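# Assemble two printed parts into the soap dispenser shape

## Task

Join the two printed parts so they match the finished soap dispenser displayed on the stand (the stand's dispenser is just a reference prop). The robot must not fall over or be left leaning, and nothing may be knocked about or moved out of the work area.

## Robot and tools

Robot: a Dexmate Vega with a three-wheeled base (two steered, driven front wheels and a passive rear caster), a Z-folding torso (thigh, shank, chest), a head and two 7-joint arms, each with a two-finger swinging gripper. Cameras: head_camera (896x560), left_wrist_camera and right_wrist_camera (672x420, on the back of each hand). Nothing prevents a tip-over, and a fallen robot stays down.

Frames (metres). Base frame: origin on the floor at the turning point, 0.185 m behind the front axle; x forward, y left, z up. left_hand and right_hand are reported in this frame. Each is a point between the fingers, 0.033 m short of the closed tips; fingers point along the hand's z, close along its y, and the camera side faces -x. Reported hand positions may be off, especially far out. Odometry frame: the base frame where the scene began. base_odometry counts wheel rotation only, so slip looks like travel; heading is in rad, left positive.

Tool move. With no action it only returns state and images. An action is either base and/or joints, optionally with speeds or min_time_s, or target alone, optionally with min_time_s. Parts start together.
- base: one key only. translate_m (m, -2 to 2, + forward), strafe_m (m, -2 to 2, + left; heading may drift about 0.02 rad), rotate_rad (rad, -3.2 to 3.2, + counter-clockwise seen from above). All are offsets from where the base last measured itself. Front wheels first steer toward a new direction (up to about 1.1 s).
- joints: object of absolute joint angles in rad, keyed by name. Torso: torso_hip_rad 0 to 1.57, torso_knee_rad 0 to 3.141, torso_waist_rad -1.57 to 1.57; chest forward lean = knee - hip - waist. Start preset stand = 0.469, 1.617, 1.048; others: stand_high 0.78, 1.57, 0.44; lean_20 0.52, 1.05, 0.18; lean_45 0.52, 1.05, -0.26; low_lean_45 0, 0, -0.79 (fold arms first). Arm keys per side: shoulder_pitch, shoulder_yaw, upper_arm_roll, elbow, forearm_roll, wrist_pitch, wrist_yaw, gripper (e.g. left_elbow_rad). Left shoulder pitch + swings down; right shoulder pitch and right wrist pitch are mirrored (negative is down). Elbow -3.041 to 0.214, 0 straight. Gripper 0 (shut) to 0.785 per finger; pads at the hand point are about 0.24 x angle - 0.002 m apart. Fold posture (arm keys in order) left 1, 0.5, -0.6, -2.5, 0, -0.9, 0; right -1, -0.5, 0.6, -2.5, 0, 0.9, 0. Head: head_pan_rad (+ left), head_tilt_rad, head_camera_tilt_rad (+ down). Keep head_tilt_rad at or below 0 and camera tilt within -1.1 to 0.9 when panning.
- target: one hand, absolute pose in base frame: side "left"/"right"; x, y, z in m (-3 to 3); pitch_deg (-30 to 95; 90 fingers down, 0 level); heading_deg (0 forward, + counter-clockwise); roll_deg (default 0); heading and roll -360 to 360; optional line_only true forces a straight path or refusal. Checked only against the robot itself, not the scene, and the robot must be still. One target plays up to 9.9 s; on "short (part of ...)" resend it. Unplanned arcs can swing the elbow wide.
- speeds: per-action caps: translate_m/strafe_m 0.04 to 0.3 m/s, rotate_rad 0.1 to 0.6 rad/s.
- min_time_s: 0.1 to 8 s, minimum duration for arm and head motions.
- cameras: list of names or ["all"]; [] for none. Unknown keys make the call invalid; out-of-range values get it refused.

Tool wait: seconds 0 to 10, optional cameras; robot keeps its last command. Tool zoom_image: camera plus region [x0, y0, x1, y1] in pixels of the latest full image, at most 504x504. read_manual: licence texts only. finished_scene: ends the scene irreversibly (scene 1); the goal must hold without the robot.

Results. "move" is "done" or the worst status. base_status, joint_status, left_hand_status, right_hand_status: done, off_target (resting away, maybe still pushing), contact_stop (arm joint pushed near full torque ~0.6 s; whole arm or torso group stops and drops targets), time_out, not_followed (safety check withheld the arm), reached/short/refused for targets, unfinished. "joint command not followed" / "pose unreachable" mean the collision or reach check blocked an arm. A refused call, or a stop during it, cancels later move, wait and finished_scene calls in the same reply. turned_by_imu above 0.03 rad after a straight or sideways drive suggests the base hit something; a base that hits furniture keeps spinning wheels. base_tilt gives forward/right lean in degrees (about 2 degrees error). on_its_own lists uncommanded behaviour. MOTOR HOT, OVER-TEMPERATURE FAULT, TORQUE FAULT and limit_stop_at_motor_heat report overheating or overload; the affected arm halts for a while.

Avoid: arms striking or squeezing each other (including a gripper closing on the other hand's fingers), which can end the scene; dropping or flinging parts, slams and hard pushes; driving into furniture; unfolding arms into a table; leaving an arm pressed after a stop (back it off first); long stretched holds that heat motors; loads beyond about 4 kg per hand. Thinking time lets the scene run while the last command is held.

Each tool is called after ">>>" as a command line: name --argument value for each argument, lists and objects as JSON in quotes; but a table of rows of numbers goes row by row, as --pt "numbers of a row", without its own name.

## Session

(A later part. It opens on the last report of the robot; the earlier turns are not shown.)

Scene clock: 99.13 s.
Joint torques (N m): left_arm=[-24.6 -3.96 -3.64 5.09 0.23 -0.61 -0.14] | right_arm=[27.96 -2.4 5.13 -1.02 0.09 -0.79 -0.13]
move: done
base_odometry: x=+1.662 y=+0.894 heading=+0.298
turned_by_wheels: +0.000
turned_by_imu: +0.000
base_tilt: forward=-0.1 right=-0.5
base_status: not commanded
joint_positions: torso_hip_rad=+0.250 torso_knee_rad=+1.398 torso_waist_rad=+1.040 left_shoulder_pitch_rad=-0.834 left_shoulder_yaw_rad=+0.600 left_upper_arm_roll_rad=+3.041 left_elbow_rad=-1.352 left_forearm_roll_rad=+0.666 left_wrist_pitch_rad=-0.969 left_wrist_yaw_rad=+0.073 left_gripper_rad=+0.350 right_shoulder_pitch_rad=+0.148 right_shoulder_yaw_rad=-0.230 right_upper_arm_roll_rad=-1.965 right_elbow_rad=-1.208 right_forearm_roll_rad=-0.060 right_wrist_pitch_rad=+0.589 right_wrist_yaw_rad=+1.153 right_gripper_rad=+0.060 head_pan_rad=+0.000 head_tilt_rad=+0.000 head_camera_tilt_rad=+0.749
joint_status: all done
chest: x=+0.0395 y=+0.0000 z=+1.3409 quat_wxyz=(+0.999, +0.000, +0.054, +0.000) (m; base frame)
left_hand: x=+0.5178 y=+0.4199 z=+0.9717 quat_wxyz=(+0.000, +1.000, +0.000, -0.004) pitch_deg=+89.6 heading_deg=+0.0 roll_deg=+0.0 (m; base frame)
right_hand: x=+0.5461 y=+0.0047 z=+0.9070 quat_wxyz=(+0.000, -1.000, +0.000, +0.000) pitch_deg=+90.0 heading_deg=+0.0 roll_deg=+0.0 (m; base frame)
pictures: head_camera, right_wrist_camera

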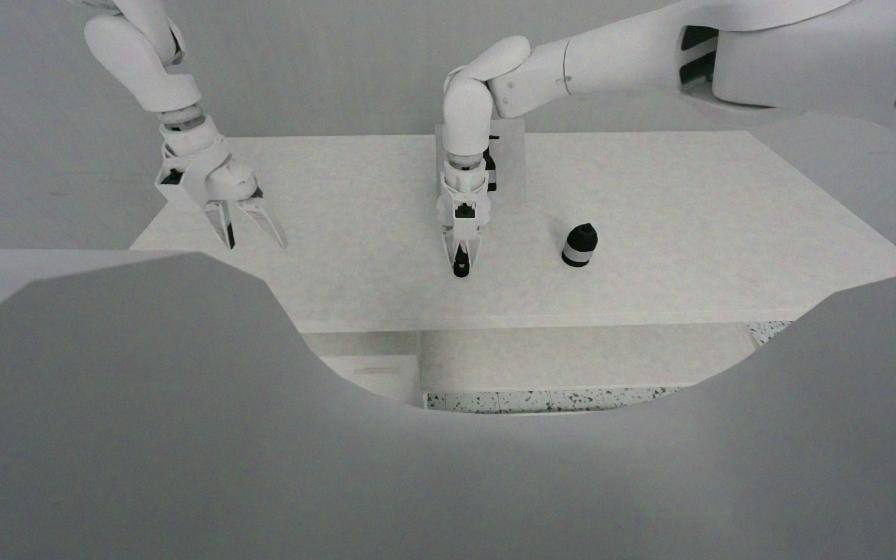

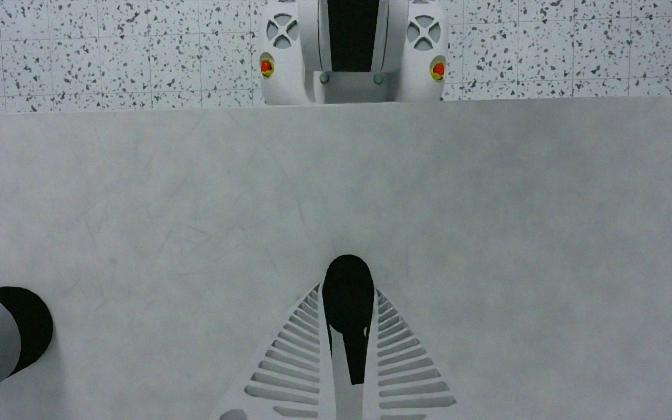

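>>> move --joints '{"right_gripper_rad":0.03}'

>>> move --target '{"side":"right","x":0.53,"y":0.0,"z":1.08,"pitch_deg":90,"heading_deg":0}' --cameras '["right_wrist_camera","head_camera"]'

>>> zoom_image --camera "head_camera" --region '[420, 160, 540, 260]'

>>> zoom_image --camera "right_wrist_camera" --region '[230, 210, 470, 400]'

>>> zoom_image --camera "head_camera" --region '[540, 210, 620, 280]'

Scene clock: 99.70 s.
Joint torques (N m): left_arm=[-23.55 -3.3 -3.02 5.66 0.24 0.24 0.25] | right_arm=[29.42 -2.7 5.22 -1.2 0.16 -0.12 -0.32]
move: done
base_odometry: x=+1.662 y=+0.894 heading=+0.298
turned_by_wheels: +0.000
turned_by_imu: +0.000
base_tilt: forward=-0.2 right=-0.6
base_status: not commanded
joint_positions: torso_hip_rad=+0.250 torso_knee_rad=+1.398 torso_waist_rad=+1.040 left_shoulder_pitch_rad=-0.834 left_shoulder_yaw_rad=+0.600 left_upper_arm_roll_rad=+3.041 left_elbow_rad=-1.352 left_forearm_roll_rad=+0.666 left_wrist_pitch_rad=-0.969 left_wrist_yaw_rad=+0.073 left_gripper_rad=+0.350 right_shoulder_pitch_rad=+0.148 right_shoulder_yaw_rad=-0.230 right_upper_arm_roll_rad=-1.965 right_elbow_rad=-1.209 right_forearm_roll_rad=-0.060 right_wrist_pitch_rad=+0.589 right_wrist_yaw_rad=+1.153 right_gripper_rad=+0.030 head_pan_rad=+0.000 head_tilt_rad=+0.000 head_camera_tilt_rad=+0.749
joint_status: all done
chest: x=+0.0395 y=+0.0000 z=+1.3409 quat_wxyz=(+0.999, +0.000, +0.054, +0.000) (m; base frame)
left_hand: x=+0.5178 y=+0.4199 z=+0.9717 quat_wxyz=(+0.000, +1.000, +0.000, -0.004) pitch_deg=+89.6 heading_deg=+0.0 roll_deg=+0.0 (m; base frame)
right_hand: x=+0.5460 y=+0.0046 z=+0.9070 quat_wxyz=(+0.000, -1.000, +0.000, +0.000) pitch_deg=+90.0 heading_deg=+0.0 roll_deg=+0.0 (m; base frame)
pictures: none

Scene clock: 102.63 s.
Joint torques (N m): left_arm=[-24.23 -3.85 -3.05 5.63 0.58 0.37 0.37] | right_arm=[27.02 -4.09 4.97 -0.06 0.66 0.47 0.42]
move: done
base_odometry: x=+1.662 y=+0.894 heading=+0.298
turned_by_wheels: +0.000
turned_by_imu: +0.000
base_tilt: forward=-0.2 right=-0.5
base_status: not commanded
joint_positions: torso_hip_rad=+0.250 torso_knee_rad=+1.398 torso_waist_rad=+1.040 left_shoulder_pitch_rad=-0.834 left_shoulder_yaw_rad=+0.600 left_upper_arm_roll_rad=+3.041 left_elbow_rad=-1.352 left_forearm_roll_rad=+0.666 left_wrist_pitch_rad=-0.969 left_wrist_yaw_rad=+0.073 left_gripper_rad=+0.350 right_shoulder_pitch_rad=+0.491 right_shoulder_yaw_rad=-0.308 right_upper_arm_roll_rad=-1.971 right_elbow_rad=-1.375 right_forearm_roll_rad=+0.290 right_wrist_pitch_rad=+0.605 right_wrist_yaw_rad=+1.346 right_gripper_rad=+0.030 head_pan_rad=+0.000 head_tilt_rad=+0.000 head_camera_tilt_rad=+0.749
joint_status: not commanded
chest: x=+0.0395 y=+0.0000 z=+1.3409 quat_wxyz=(+0.999, +0.000, +0.054, +0.000) (m; base frame)
left_hand: x=+0.5178 y=+0.4199 z=+0.9717 quat_wxyz=(+0.000, +1.000, +0.000, -0.004) pitch_deg=+89.6 heading_deg=+0.0 roll_deg=+0.0 (m; base frame)
right_hand: x=+0.5304 y=+0.0003 z=+1.0779 quat_wxyz=(+0.000, -1.000, +0.000, +0.000) pitch_deg=+90.0 heading_deg=+0.0 roll_deg=+0.0 (m; base frame)
right_hand_status: reached (straight line, planned for 1.5 s): 2 mm and 0.0 deg off.
pictures: head_camera, right_wrist_camera

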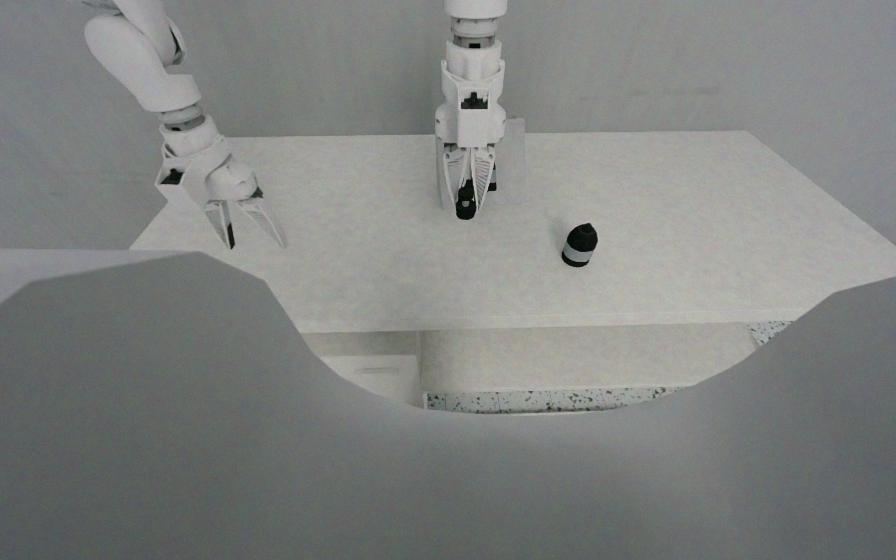

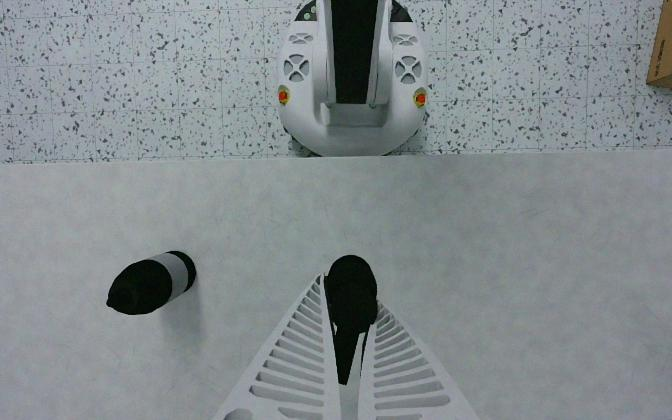

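Scaled by 4.200 from the camera's 896x560 image, which has a finer 960x600 frame.

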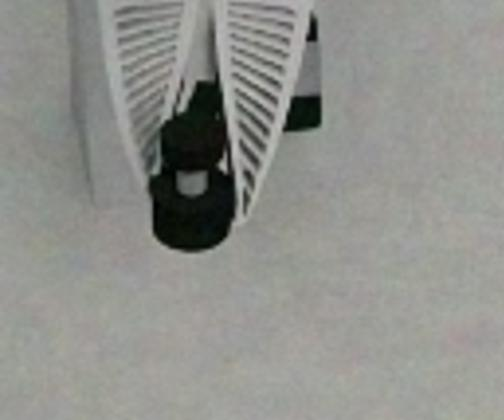

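Scaled by 2.100 from the camera's 672x420 image, which has a finer 960x600 frame.

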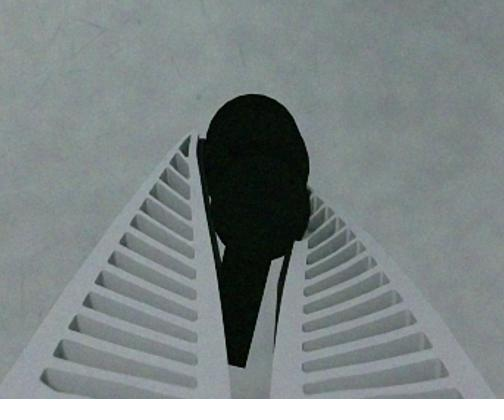

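Scaled by 6.300 from the camera's 896x560 image, which has a finer 960x600 frame.

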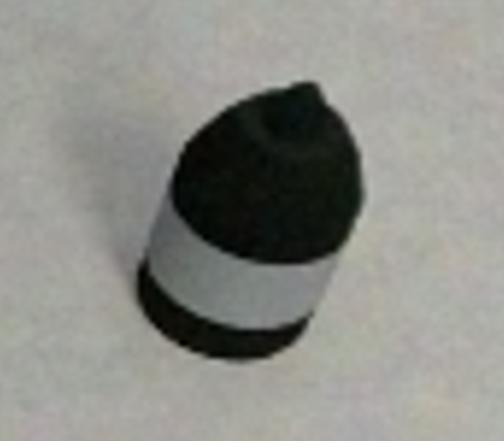

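>>> move --target '{"side":"right","x":0.546,"y":0.0046,"z":0.911,"pitch_deg":90,"heading_deg":0}'

>>> move --joints '{"right_gripper_rad":0.2}' --min_time_s 1 --cameras '["right_wrist_camera","head_camera"]'

>>> zoom_image --camera "head_camera" --region '[400, 200, 520, 300]'

>>> zoom_image --camera "right_wrist_camera" --region '[230, 210, 470, 400]'

Scene clock: 105.50 s.
Joint torques (N m): left_arm=[-22.27 -5.99 -4.11 4.74 0.09 -0.58 -0.07] | right_arm=[18.19 1.38 4.65 3.44 0.31 0.75 -0.37]
move: done
base_odometry: x=+1.662 y=+0.894 heading=+0.298
turned_by_wheels: +0.000
turned_by_imu: +0.000
base_tilt: forward=-0.1 right=-0.6
base_status: not commanded
joint_positions: torso_hip_rad=+0.250 torso_knee_rad=+1.398 torso_waist_rad=+1.040 left_shoulder_pitch_rad=-0.834 left_shoulder_yaw_rad=+0.600 left_upper_arm_roll_rad=+3.041 left_elbow_rad=-1.352 left_forearm_roll_rad=+0.666 left_wrist_pitch_rad=-0.969 left_wrist_yaw_rad=+0.073 left_gripper_rad=+0.350 right_shoulder_pitch_rad=+0.222 right_shoulder_yaw_rad=-0.202 right_upper_arm_roll_rad=-2.061 right_elbow_rad=-1.214 right_forearm_roll_rad=+0.008 right_wrist_pitch_rad=+0.588 right_wrist_yaw_rad=+1.096 right_gripper_rad=+0.030 head_pan_rad=+0.000 head_tilt_rad=+0.000 head_camera_tilt_rad=+0.749
joint_status: not commanded
chest: x=+0.0395 y=+0.0000 z=+1.3409 quat_wxyz=(+0.999, +0.000, +0.054, +0.000) (m; base frame)
left_hand: x=+0.5178 y=+0.4199 z=+0.9717 quat_wxyz=(+0.000, +1.000, +0.000, -0.004) pitch_deg=+89.6 heading_deg=+0.0 roll_deg=+0.0 (m; base frame)
right_hand: x=+0.5460 y=+0.0047 z=+0.9140 quat_wxyz=(+0.000, -1.000, +0.000, +0.000) pitch_deg=+90.0 heading_deg=+0.0 roll_deg=+0.0 (m; base frame)
right_hand_status: reached (straight line, planned for 1.3 s): 3 mm and 0.0 deg off.
pictures: none

Scene clock: 106.17 s.
Joint torques (N m): left_arm=[-23.95 -3.75 -3.18 5.81 0.1 -0.21 0.18] | right_arm=[18.45 1.13 4.94 3.66 0.1 0.87 -0.28]
move: done
base_odometry: x=+1.662 y=+0.894 heading=+0.298
turned_by_wheels: +0.000
turned_by_imu: +0.000
base_tilt: forward=+0.0 right=-0.6
base_status: not commanded
joint_positions: torso_hip_rad=+0.250 torso_knee_rad=+1.398 torso_waist_rad=+1.040 left_shoulder_pitch_rad=-0.834 left_shoulder_yaw_rad=+0.600 left_upper_arm_roll_rad=+3.041 left_elbow_rad=-1.352 left_forearm_roll_rad=+0.666 left_wrist_pitch_rad=-0.969 left_wrist_yaw_rad=+0.073 left_gripper_rad=+0.350 right_shoulder_pitch_rad=+0.218 right_shoulder_yaw_rad=-0.201 right_upper_arm_roll_rad=-2.062 right_elbow_rad=-1.211 right_forearm_roll_rad=+0.004 right_wrist_pitch_rad=+0.588 right_wrist_yaw_rad=+1.092 right_gripper_rad=+0.200 head_pan_rad=+0.000 head_tilt_rad=+0.000 head_camera_tilt_rad=+0.749
joint_status: all done
chest: x=+0.0395 y=+0.0000 z=+1.3409 quat_wxyz=(+0.999, +0.000, +0.054, +0.000) (m; base frame)
left_hand: x=+0.5178 y=+0.4199 z=+0.9717 quat_wxyz=(+0.000, +1.000, +0.000, -0.004) pitch_deg=+89.6 heading_deg=+0.0 roll_deg=+0.0 (m; base frame)
right_hand: x=+0.5460 y=+0.0047 z=+0.9118 quat_wxyz=(+0.000, -1.000, +0.000, +0.000) pitch_deg=+90.0 heading_deg=+0.0 roll_deg=+0.0 (m; base frame)
pictures: head_camera, right_wrist_camera

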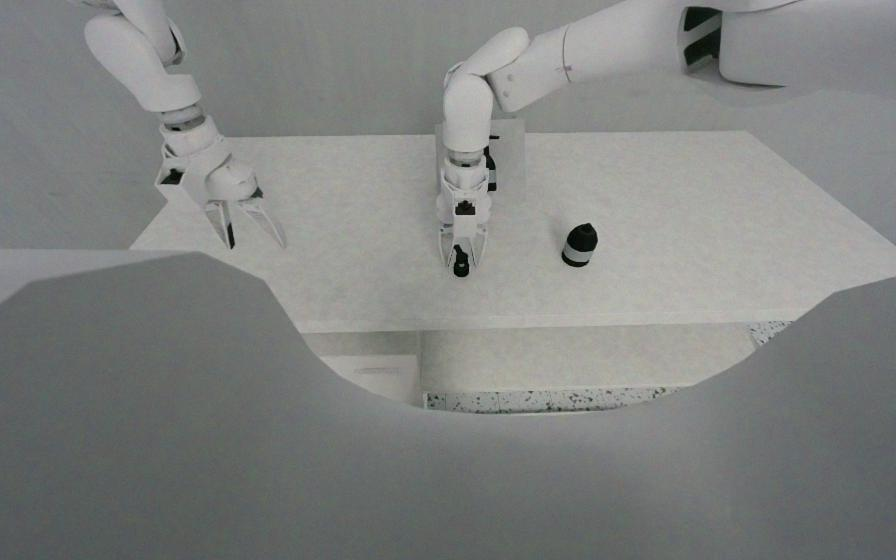

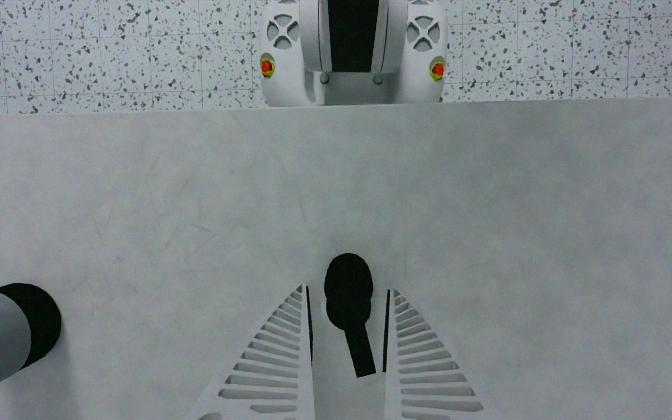

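Scaled by 4.200 from the camera's 896x560 image, which has a finer 960x600 frame.

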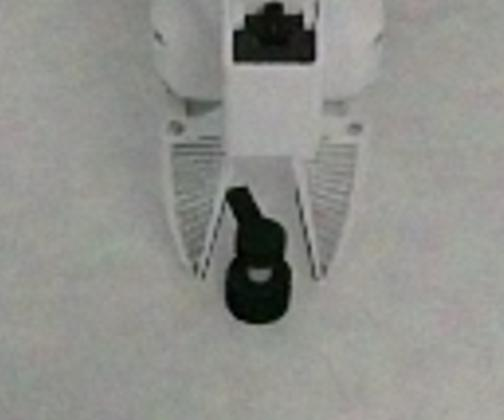

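Scaled by 2.100 from the camera's 672x420 image, which has a finer 960x600 frame.

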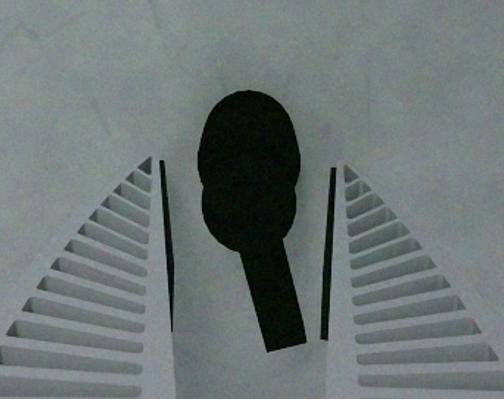

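>>> move --target '{"side":"right","x":0.536,"y":0.0052,"z":0.905,"pitch_deg":90,"heading_deg":0}'

>>> move --joints '{"right_gripper_rad":0.05}' --min_time_s 1.5

>>> move --target '{"side":"right","x":0.53,"y":0.0,"z":1.08,"pitch_deg":90,"heading_deg":0}' --cameras '["right_wrist_camera","head_camera"]'

>>> zoom_image --camera "head_camera" --region '[420, 160, 540, 260]'

>>> zoom_image --camera "right_wrist_camera" --region '[230, 210, 470, 400]'

Scene clock: 107.93 s.
Joint torques (N m): left_arm=[-23.38 -3.13 -3.59 5.07 0.45 -1.05 0.21] | right_arm=[27.61 -1.55 5.12 -0.75 0.08 0.13 -0.12]
move: done
base_odometry: x=+1.662 y=+0.894 heading=+0.298
turned_by_wheels: +0.000
turned_by_imu: +0.000
base_tilt: forward=-0.1 right=-0.6
base_status: not commanded
joint_positions: torso_hip_rad=+0.250 torso_knee_rad=+1.398 torso_waist_rad=+1.040 left_shoulder_pitch_rad=-0.834 left_shoulder_yaw_rad=+0.600 left_upper_arm_roll_rad=+3.041 left_elbow_rad=-1.352 left_forearm_roll_rad=+0.666 left_wrist_pitch_rad=-0.969 left_wrist_yaw_rad=+0.073 left_gripper_rad=+0.350 right_shoulder_pitch_rad=+0.220 right_shoulder_yaw_rad=-0.217 right_upper_arm_roll_rad=-2.070 right_elbow_rad=-1.270 right_forearm_roll_rad=-0.005 right_wrist_pitch_rad=+0.544 right_wrist_yaw_rad=+1.082 right_gripper_rad=+0.200 head_pan_rad=+0.000 head_tilt_rad=+0.000 head_camera_tilt_rad=+0.749
joint_status: not commanded
chest: x=+0.0395 y=+0.0000 z=+1.3409 quat_wxyz=(+0.999, +0.000, +0.054, +0.000) (m; base frame)
left_hand: x=+0.5178 y=+0.4199 z=+0.9717 quat_wxyz=(+0.000, +1.000, +0.000, -0.004) pitch_deg=+89.6 heading_deg=+0.0 roll_deg=+0.0 (m; base frame)
right_hand: x=+0.5367 y=+0.0053 z=+0.9055 quat_wxyz=(+0.000, -1.000, +0.000, +0.000) pitch_deg=+90.0 heading_deg=+0.0 roll_deg=+0.0 (m; base frame)
right_hand_status: reached (straight line, planned for 0.5 s): 1 mm and 0.0 deg off.
pictures: none

Scene clock: 108.57 s.
Joint torques (N m): left_arm=[-23.36 -5.37 -3.33 5.18 0.1 0.25 -0.19] | right_arm=[28.42 -2.22 5.13 -1.57 0.03 -0.45 -0.26]
move: done
base_odometry: x=+1.662 y=+0.894 heading=+0.298
turned_by_wheels: +0.000
turned_by_imu: +0.000
base_tilt: forward=-0.1 right=-0.6
base_status: not commanded
joint_positions: torso_hip_rad=+0.250 torso_knee_rad=+1.398 torso_waist_rad=+1.040 left_shoulder_pitch_rad=-0.834 left_shoulder_yaw_rad=+0.600 left_upper_arm_roll_rad=+3.041 left_elbow_rad=-1.352 left_forearm_roll_rad=+0.666 left_wrist_pitch_rad=-0.969 left_wrist_yaw_rad=+0.073 left_gripper_rad=+0.350 right_shoulder_pitch_rad=+0.220 right_shoulder_yaw_rad=-0.218 right_upper_arm_roll_rad=-2.070 right_elbow_rad=-1.274 right_forearm_roll_rad=-0.005 right_wrist_pitch_rad=+0.542 right_wrist_yaw_rad=+1.081 right_gripper_rad=+0.050 head_pan_rad=+0.000 head_tilt_rad=+0.000 head_camera_tilt_rad=+0.749
joint_status: all done
chest: x=+0.0395 y=+0.0000 z=+1.3409 quat_wxyz=(+0.999, +0.000, +0.054, +0.000) (m; base frame)
left_hand: x=+0.5178 y=+0.4199 z=+0.9717 quat_wxyz=(+0.000, +1.000, +0.000, -0.004) pitch_deg=+89.6 heading_deg=+0.0 roll_deg=+0.0 (m; base frame)
right_hand: x=+0.5362 y=+0.0053 z=+0.9051 quat_wxyz=(+0.000, -1.000, +0.000, +0.000) pitch_deg=+90.0 heading_deg=+0.0 roll_deg=+0.0 (m; base frame)
pictures: none

Scene clock: 111.30 s.
Joint torques (N m): left_arm=[-23.94 -2.62 -2.19 5.5 0.37 -0.2 0.24] | right_arm=[27.4 -2.18 11.77 0.46 0.51 0.61 0.13]
move: done
base_odometry: x=+1.662 y=+0.894 heading=+0.298
turned_by_wheels: +0.000
turned_by_imu: +0.000
base_tilt: forward=-0.1 right=-0.6
base_status: not commanded
joint_positions: torso_hip_rad=+0.250 torso_knee_rad=+1.398 torso_waist_rad=+1.040 left_shoulder_pitch_rad=-0.834 left_shoulder_yaw_rad=+0.600 left_upper_arm_roll_rad=+3.041 left_elbow_rad=-1.352 left_forearm_roll_rad=+0.666 left_wrist_pitch_rad=-0.969 left_wrist_yaw_rad=+0.073 left_gripper_rad=+0.350 right_shoulder_pitch_rad=+0.492 right_shoulder_yaw_rad=-0.308 right_upper_arm_roll_rad=-1.974 right_elbow_rad=-1.375 right_forearm_roll_rad=+0.290 right_wrist_pitch_rad=+0.605 right_wrist_yaw_rad=+1.344 right_gripper_rad=+0.050 head_pan_rad=+0.000 head_tilt_rad=+0.000 head_camera_tilt_rad=+0.749
joint_status: not commanded
chest: x=+0.0395 y=+0.0000 z=+1.3409 quat_wxyz=(+0.999, +0.000, +0.054, +0.000) (m; base frame)
left_hand: x=+0.5178 y=+0.4199 z=+0.9717 quat_wxyz=(+0.000, +1.000, +0.000, -0.004) pitch_deg=+89.6 heading_deg=+0.0 roll_deg=+0.0 (m; base frame)
right_hand: x=+0.5304 y=+0.0001 z=+1.0771 quat_wxyz=(+0.000, -1.000, +0.000, +0.000) pitch_deg=+90.0 heading_deg=+0.0 roll_deg=+0.0 (m; base frame)
right_hand_status: reached (straight line, planned for 1.3 s): 3 mm and 0.1 deg off.
pictures: head_camera, right_wrist_camera

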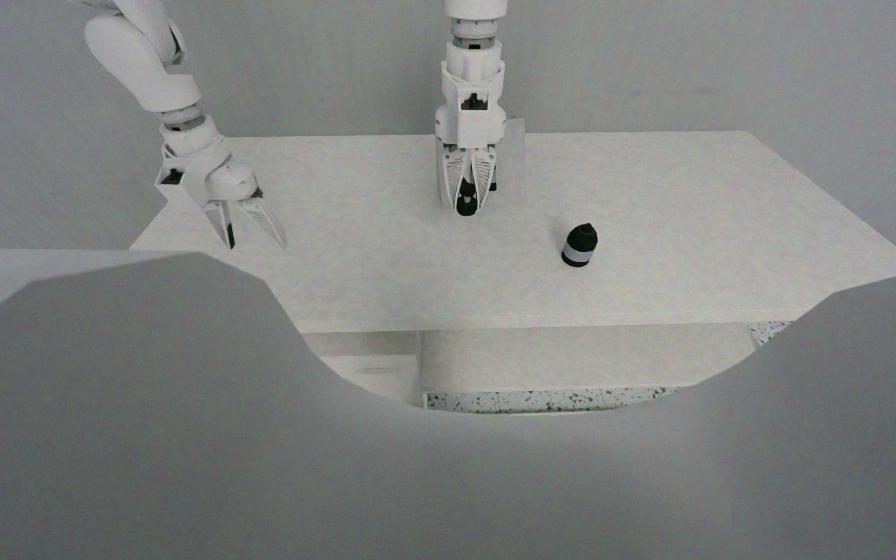

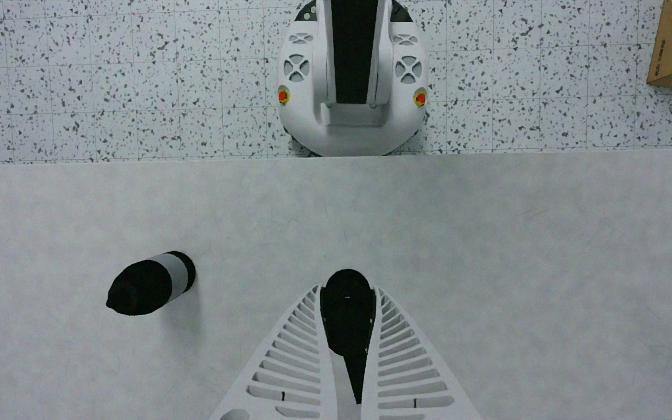

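Scaled by 4.200 from the camera's 896x560 image, which has a finer 960x600 frame.

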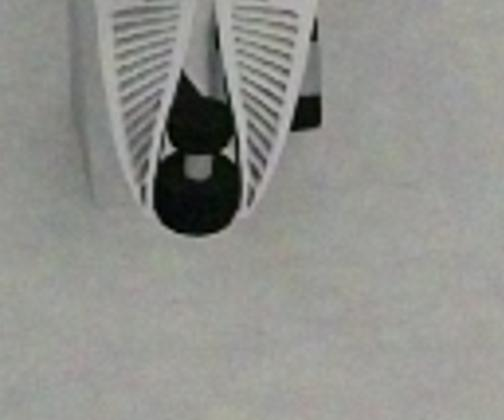

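Scaled by 2.100 from the camera's 672x420 image, which has a finer 960x600 frame.

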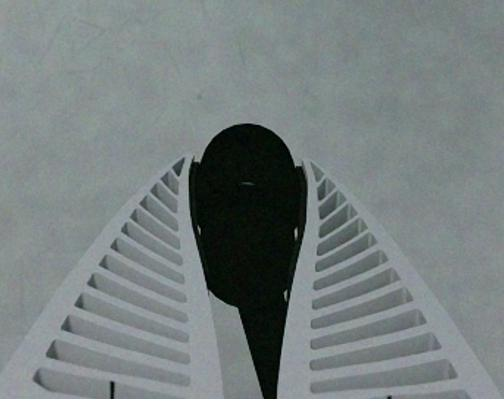

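>>> move --target '{"side":"right","x":0.55,"y":-0.20,"z":1.12,"pitch_deg":90,"heading_deg":-97}' --cameras '["all"]'

>>> zoom_image --camera "head_camera" --region '[480, 140, 640, 280]'

>>> zoom_image --camera "right_wrist_camera" --region '[230, 190, 470, 400]'

Scene clock: 118.37 s.
Joint torques (N m): left_arm=[-24.52 -3.22 -3.46 6.39 0.2 -0.11 0.32] | right_arm=[25.83 -0.51 5.36 0.07 -0.53 0.23 -0.28]
move: done
base_odometry: x=+1.662 y=+0.894 heading=+0.298
turned_by_wheels: +0.000
turned_by_imu: +0.001
base_tilt: forward=-0.1 right=-0.6
base_status: not commanded
joint_positions: torso_hip_rad=+0.250 torso_knee_rad=+1.398 torso_waist_rad=+1.040 left_shoulder_pitch_rad=-0.834 left_shoulder_yaw_rad=+0.600 left_upper_arm_roll_rad=+3.041 left_elbow_rad=-1.352 left_forearm_roll_rad=+0.666 left_wrist_pitch_rad=-0.969 left_wrist_yaw_rad=+0.073 left_gripper_rad=+0.350 right_shoulder_pitch_rad=+0.766 right_shoulder_yaw_rad=-0.694 right_upper_arm_roll_rad=-2.164 right_elbow_rad=-1.733 right_forearm_roll_rad=+0.739 right_wrist_pitch_rad=-0.933 right_wrist_yaw_rad=+1.241 right_gripper_rad=+0.050 head_pan_rad=+0.000 head_tilt_rad=+0.000 head_camera_tilt_rad=+0.749
joint_status: not commanded
chest: x=+0.0395 y=+0.0000 z=+1.3409 quat_wxyz=(+0.999, +0.000, +0.054, +0.000) (m; base frame)
left_hand: x=+0.5178 y=+0.4199 z=+0.9717 quat_wxyz=(+0.000, +1.000, +0.000, -0.004) pitch_deg=+89.6 heading_deg=+0.0 roll_deg=+0.0 (m; base frame)
right_hand: x=+0.5506 y=-0.1990 z=+1.1200 quat_wxyz=(+0.001, -0.665, +0.747, +0.000) pitch_deg=+89.9 heading_deg=+83.3 roll_deg=+0.0 (m; base frame)
right_hand_status: reached (checked arc [no straight line was possible; over the whole arc the hand travels 0.23 m to end 0.21 m from its start, up to 0.04 m off the straight line; right_wrist_pitch_rad turns most, 1.54 rad; on the way or at its end the hand turns up to 97 deg from its attitude at the start], planned for 5.2 s): 1 mm and 0.3 deg off.
pictures: head_camera, left_wrist_camera, right_wrist_camera

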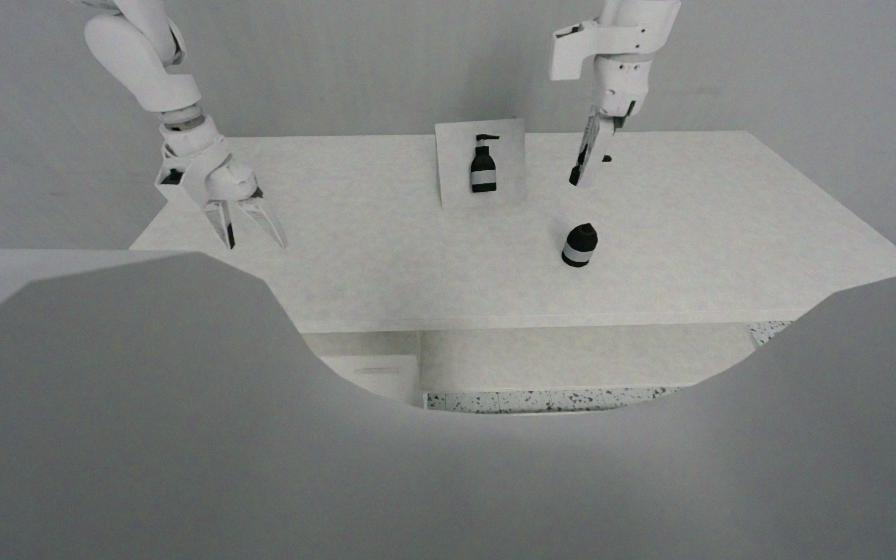

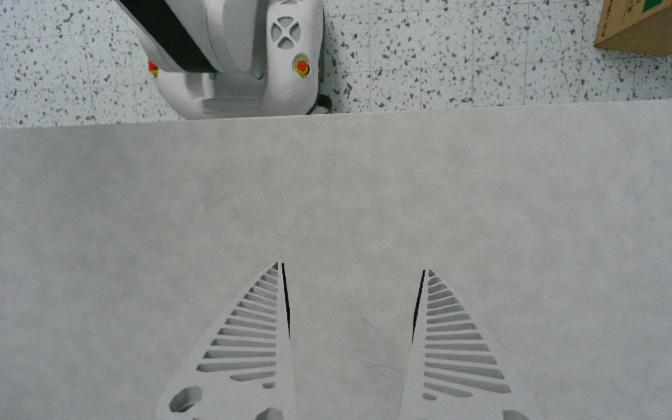

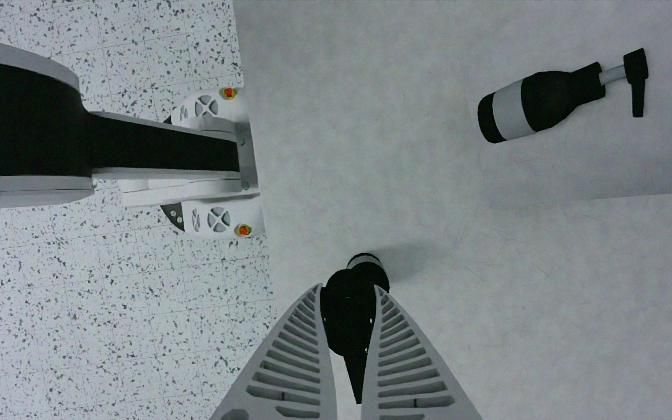

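Scaled by 3.150 from the camera's 896x560 image, which has a finer 960x600 frame.

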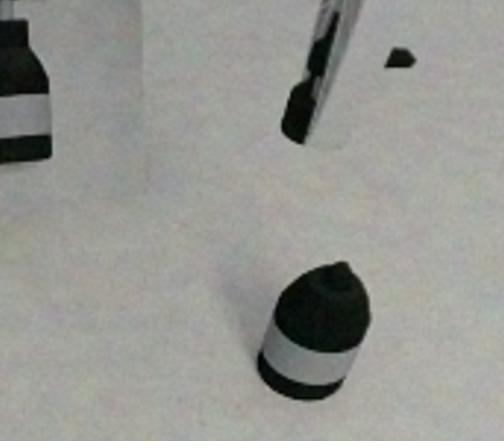

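Scaled by 2.100 from the camera's 672x420 image, which has a finer 960x600 frame.

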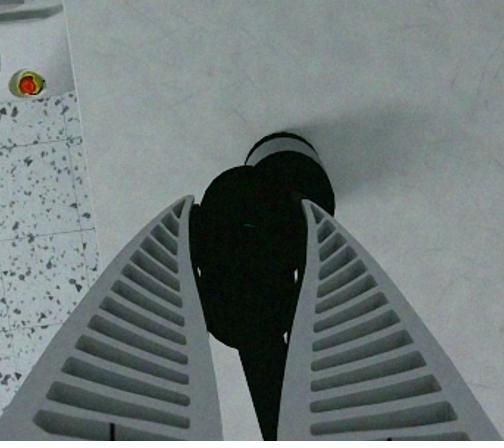

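>>> move --target '{"side":"right","x":0.5634,"y":-0.260,"z":1.04,"pitch_deg":90,"heading_deg":-97}' --cameras '["head_camera","right_wrist_camera"]'

>>> zoom_image --camera "head_camera" --region '[520, 140, 640, 280]'

>>> zoom_image --camera "right_wrist_camera" --region '[230, 190, 470, 400]'

Scene clock: 120.93 s.
Joint torques (N m): left_arm=[-22.13 -3.02 -4.36 6.04 0.16 -0.01 0.13] | right_arm=[15.78 1.29 5.62 5.74 -0.74 0.48 -0.25]
move: done
base_odometry: x=+1.662 y=+0.894 heading=+0.298
turned_by_wheels: +0.000
turned_by_imu: +0.000
base_tilt: forward=-0.1 right=-0.7
base_status: not commanded
joint_positions: torso_hip_rad=+0.250 torso_knee_rad=+1.398 torso_waist_rad=+1.040 left_shoulder_pitch_rad=-0.834 left_shoulder_yaw_rad=+0.600 left_upper_arm_roll_rad=+3.041 left_elbow_rad=-1.352 left_forearm_roll_rad=+0.666 left_wrist_pitch_rad=-0.969 left_wrist_yaw_rad=+0.073 left_gripper_rad=+0.350 right_shoulder_pitch_rad=+0.660 right_shoulder_yaw_rad=-0.808 right_upper_arm_roll_rad=-2.245 right_elbow_rad=-1.718 right_forearm_roll_rad=+0.662 right_wrist_pitch_rad=-0.806 right_wrist_yaw_rad=+1.144 right_gripper_rad=+0.050 head_pan_rad=+0.000 head_tilt_rad=+0.000 head_camera_tilt_rad=+0.749
joint_status: not commanded
chest: x=+0.0395 y=+0.0000 z=+1.3409 quat_wxyz=(+0.999, +0.000, +0.054, +0.000) (m; base frame)
left_hand: x=+0.5178 y=+0.4199 z=+0.9717 quat_wxyz=(+0.000, +1.000, +0.000, -0.004) pitch_deg=+89.6 heading_deg=+0.0 roll_deg=+0.0 (m; base frame)
right_hand: x=+0.5633 y=-0.2576 z=+1.0432 quat_wxyz=(+0.000, -0.663, +0.749, +0.000) pitch_deg=+90.0 heading_deg=+83.0 roll_deg=+0.0 (m; base frame)
right_hand_status: reached (straight line, planned for 0.8 s): 4 mm and 0.0 deg off.
pictures: head_camera, right_wrist_camera

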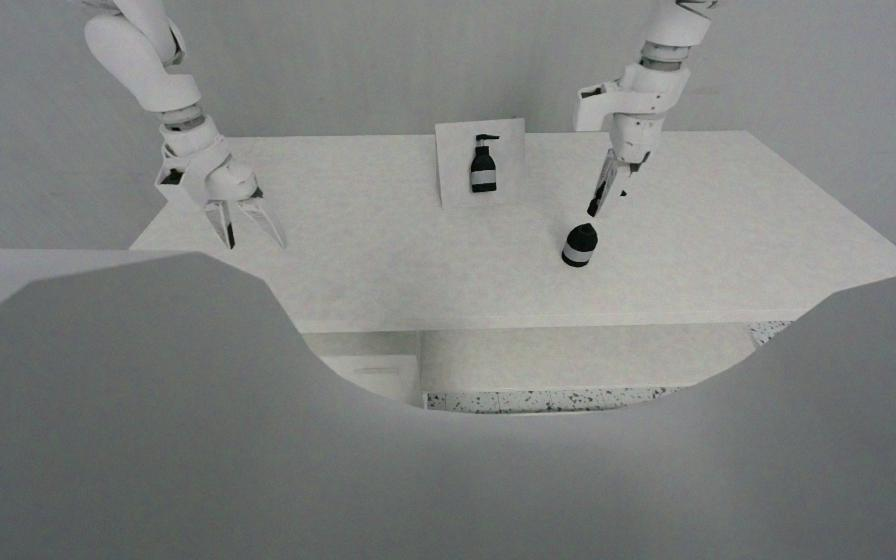

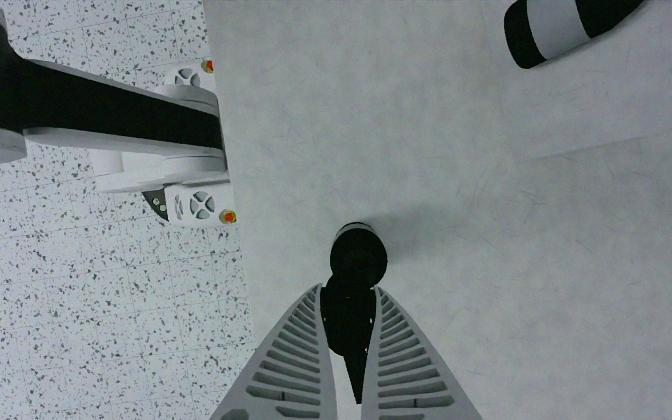

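Scaled by 3.600 from the camera's 896x560 image, which has a finer 960x600 frame.

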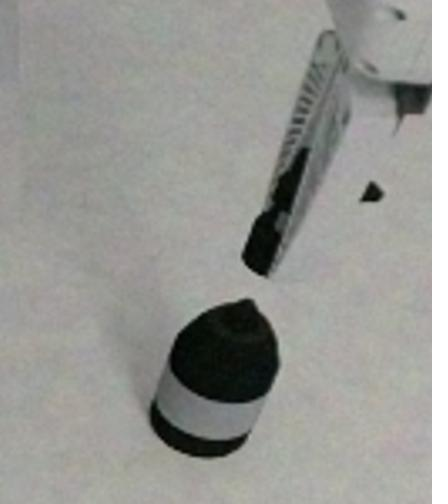

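Scaled by 2.100 from the camera's 672x420 image, which has a finer 960x600 frame.

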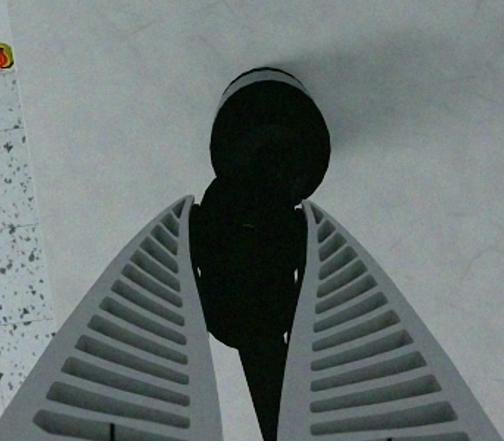

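>>> move --target '{"side":"right","x":0.5735,"y":-0.256,"z":1.02,"pitch_deg":90,"heading_deg":-97}' --cameras '["head_camera","right_wrist_camera"]'

>>> zoom_image --camera "head_camera" --region '[540, 180, 640, 280]'

>>> zoom_image --camera "right_wrist_camera" --region '[270, 200, 430, 340]'

Scene clock: 122.93 s.
Joint torques (N m): left_arm=[-24.42 -3.51 -3.45 5.53 0.06 -0.13 0.18] | right_arm=[17.44 4.43 12.3 3.85 -0.22 0.23 -0.14]
move: done
base_odometry: x=+1.662 y=+0.894 heading=+0.298
turned_by_wheels: +0.000
turned_by_imu: +0.000
base_tilt: forward=-0.1 right=-0.6
base_status: not commanded
joint_positions: torso_hip_rad=+0.250 torso_knee_rad=+1.398 torso_waist_rad=+1.040 left_shoulder_pitch_rad=-0.834 left_shoulder_yaw_rad=+0.600 left_upper_arm_roll_rad=+3.041 left_elbow_rad=-1.352 left_forearm_roll_rad=+0.666 left_wrist_pitch_rad=-0.969 left_wrist_yaw_rad=+0.073 left_gripper_rad=+0.350 right_shoulder_pitch_rad=+0.601 right_shoulder_yaw_rad=-0.783 right_upper_arm_roll_rad=-2.236 right_elbow_rad=-1.669 right_forearm_roll_rad=+0.663 right_wrist_pitch_rad=-0.785 right_wrist_yaw_rad=+1.114 right_gripper_rad=+0.050 head_pan_rad=+0.000 head_tilt_rad=+0.000 head_camera_tilt_rad=+0.749
joint_status: not commanded
chest: x=+0.0395 y=+0.0000 z=+1.3409 quat_wxyz=(+0.999, +0.000, +0.054, +0.000) (m; base frame)
left_hand: x=+0.5178 y=+0.4199 z=+0.9717 quat_wxyz=(+0.000, +1.000, +0.000, -0.004) pitch_deg=+89.6 heading_deg=+0.0 roll_deg=+0.0 (m; base frame)
right_hand: x=+0.5726 y=-0.2563 z=+1.0217 quat_wxyz=(+0.000, -0.663, +0.749, +0.000) pitch_deg=+90.0 heading_deg=+83.0 roll_deg=+0.0 (m; base frame)
right_hand_status: reached (straight line, planned for 0.5 s): 2 mm and 0.0 deg off.
pictures: head_camera, right_wrist_camera

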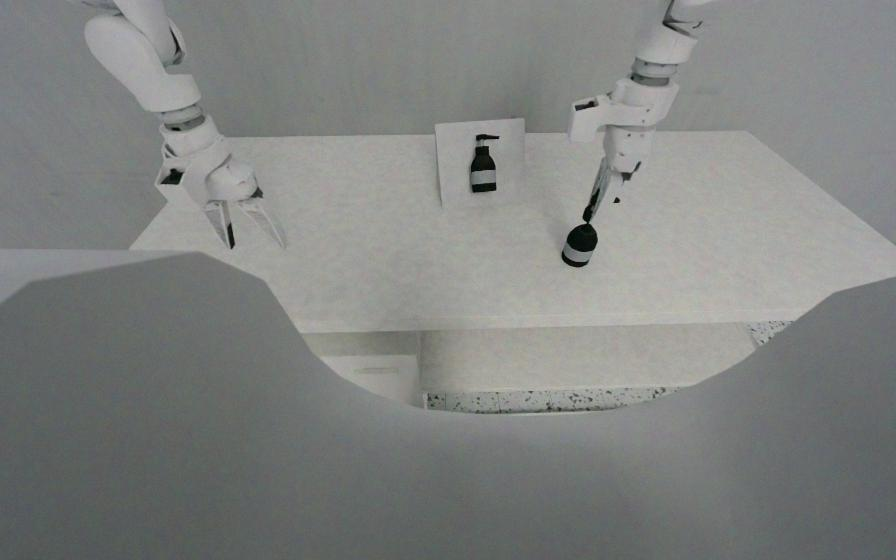

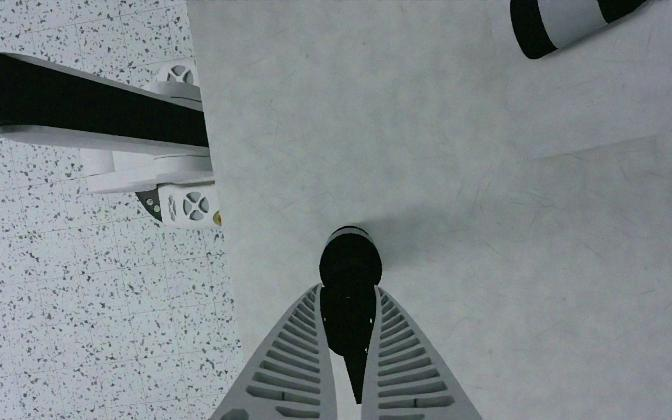

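Scaled by 5.040 from the camera's 896x560 image, which has a finer 960x600 frame.

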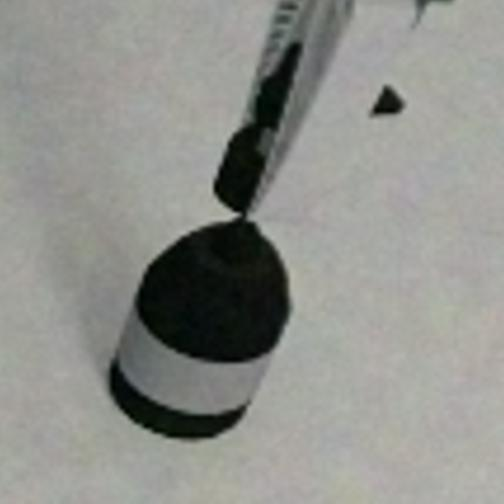

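Scaled by 3.150 from the camera's 672x420 image, which has a finer 960x600 frame.

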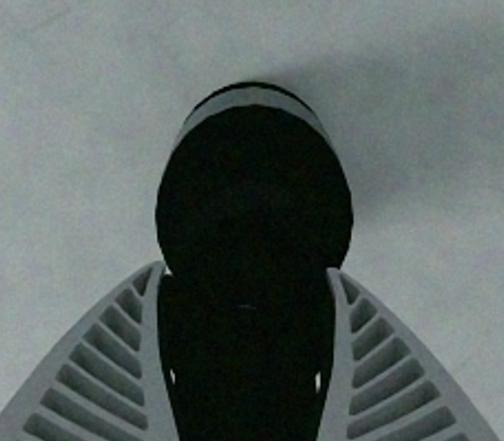

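>>> move --target '{"side":"right","x":0.5748,"y":-0.254,"z":1.0,"pitch_deg":90,"heading_deg":-97}' --cameras '["head_camera","right_wrist_camera"]'

>>> zoom_image --camera "head_camera" --region '[540, 180, 640, 280]'

>>> zoom_image --camera "right_wrist_camera" --region '[270, 200, 430, 340]'

Scene clock: 124.63 s.
Joint torques (N m): left_arm=[-24.43 -4.35 -3.82 5.89 0.04 -0.5 -0.08] | right_arm=[15.68 3.3 12.61 5.7 -0.13 0.01 -0.42]
move: done
base_odometry: x=+1.662 y=+0.894 heading=+0.298
turned_by_wheels: +0.000
turned_by_imu: +0.000
base_tilt: forward=-0.1 right=-0.5
base_status: not commanded
joint_positions: torso_hip_rad=+0.250 torso_knee_rad=+1.398 torso_waist_rad=+1.040 left_shoulder_pitch_rad=-0.834 left_shoulder_yaw_rad=+0.600 left_upper_arm_roll_rad=+3.041 left_elbow_rad=-1.352 left_forearm_roll_rad=+0.666 left_wrist_pitch_rad=-0.969 left_wrist_yaw_rad=+0.073 left_gripper_rad=+0.350 right_shoulder_pitch_rad=+0.558 right_shoulder_yaw_rad=-0.774 right_upper_arm_roll_rad=-2.230 right_elbow_rad=-1.656 right_forearm_roll_rad=+0.668 right_wrist_pitch_rad=-0.782 right_wrist_yaw_rad=+1.078 right_gripper_rad=+0.050 head_pan_rad=+0.000 head_tilt_rad=+0.000 head_camera_tilt_rad=+0.749
joint_status: not commanded
chest: x=+0.0395 y=+0.0000 z=+1.3409 quat_wxyz=(+0.999, +0.000, +0.054, +0.000) (m; base frame)
left_hand: x=+0.5178 y=+0.4199 z=+0.9717 quat_wxyz=(+0.000, +1.000, +0.000, -0.004) pitch_deg=+89.6 heading_deg=+0.0 roll_deg=+0.0 (m; base frame)
right_hand: x=+0.5745 y=-0.2543 z=+1.0022 quat_wxyz=(+0.000, -0.663, +0.749, +0.000) pitch_deg=+90.0 heading_deg=+83.0 roll_deg=+0.0 (m; base frame)
right_hand_status: reached (straight line, planned for 0.5 s): 2 mm and 0.0 deg off.
pictures: head_camera, right_wrist_camera

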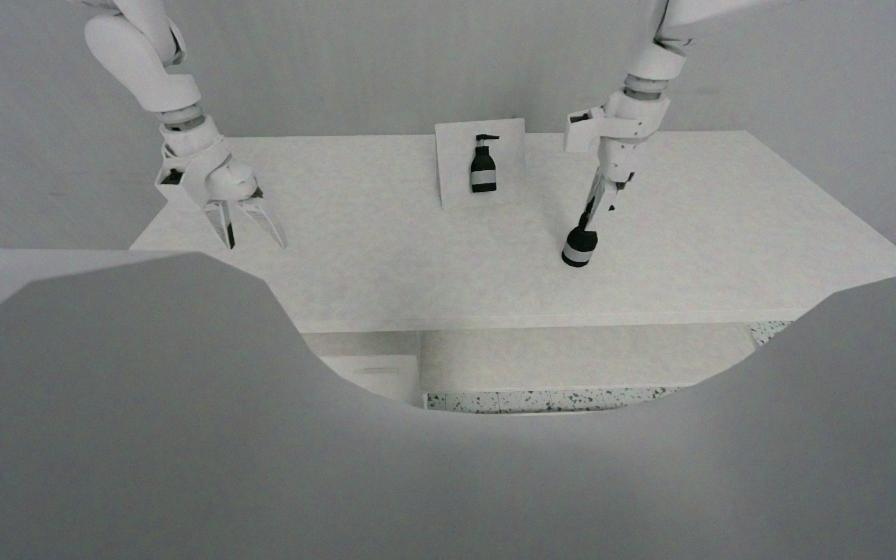

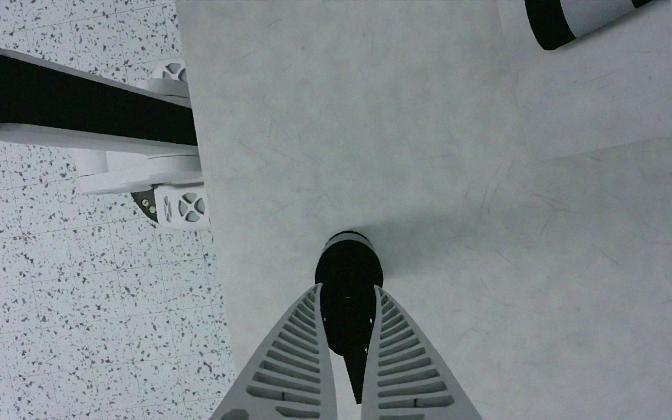

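Scaled by 5.040 from the camera's 896x560 image, which has a finer 960x600 frame.

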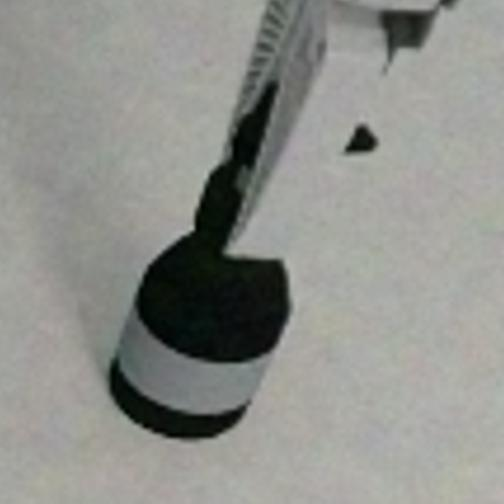

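Scaled by 3.150 from the camera's 672x420 image, which has a finer 960x600 frame.

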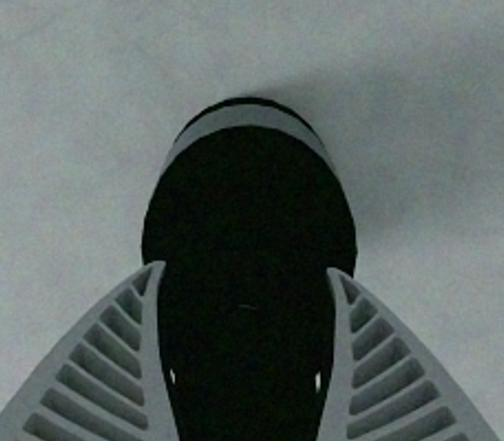

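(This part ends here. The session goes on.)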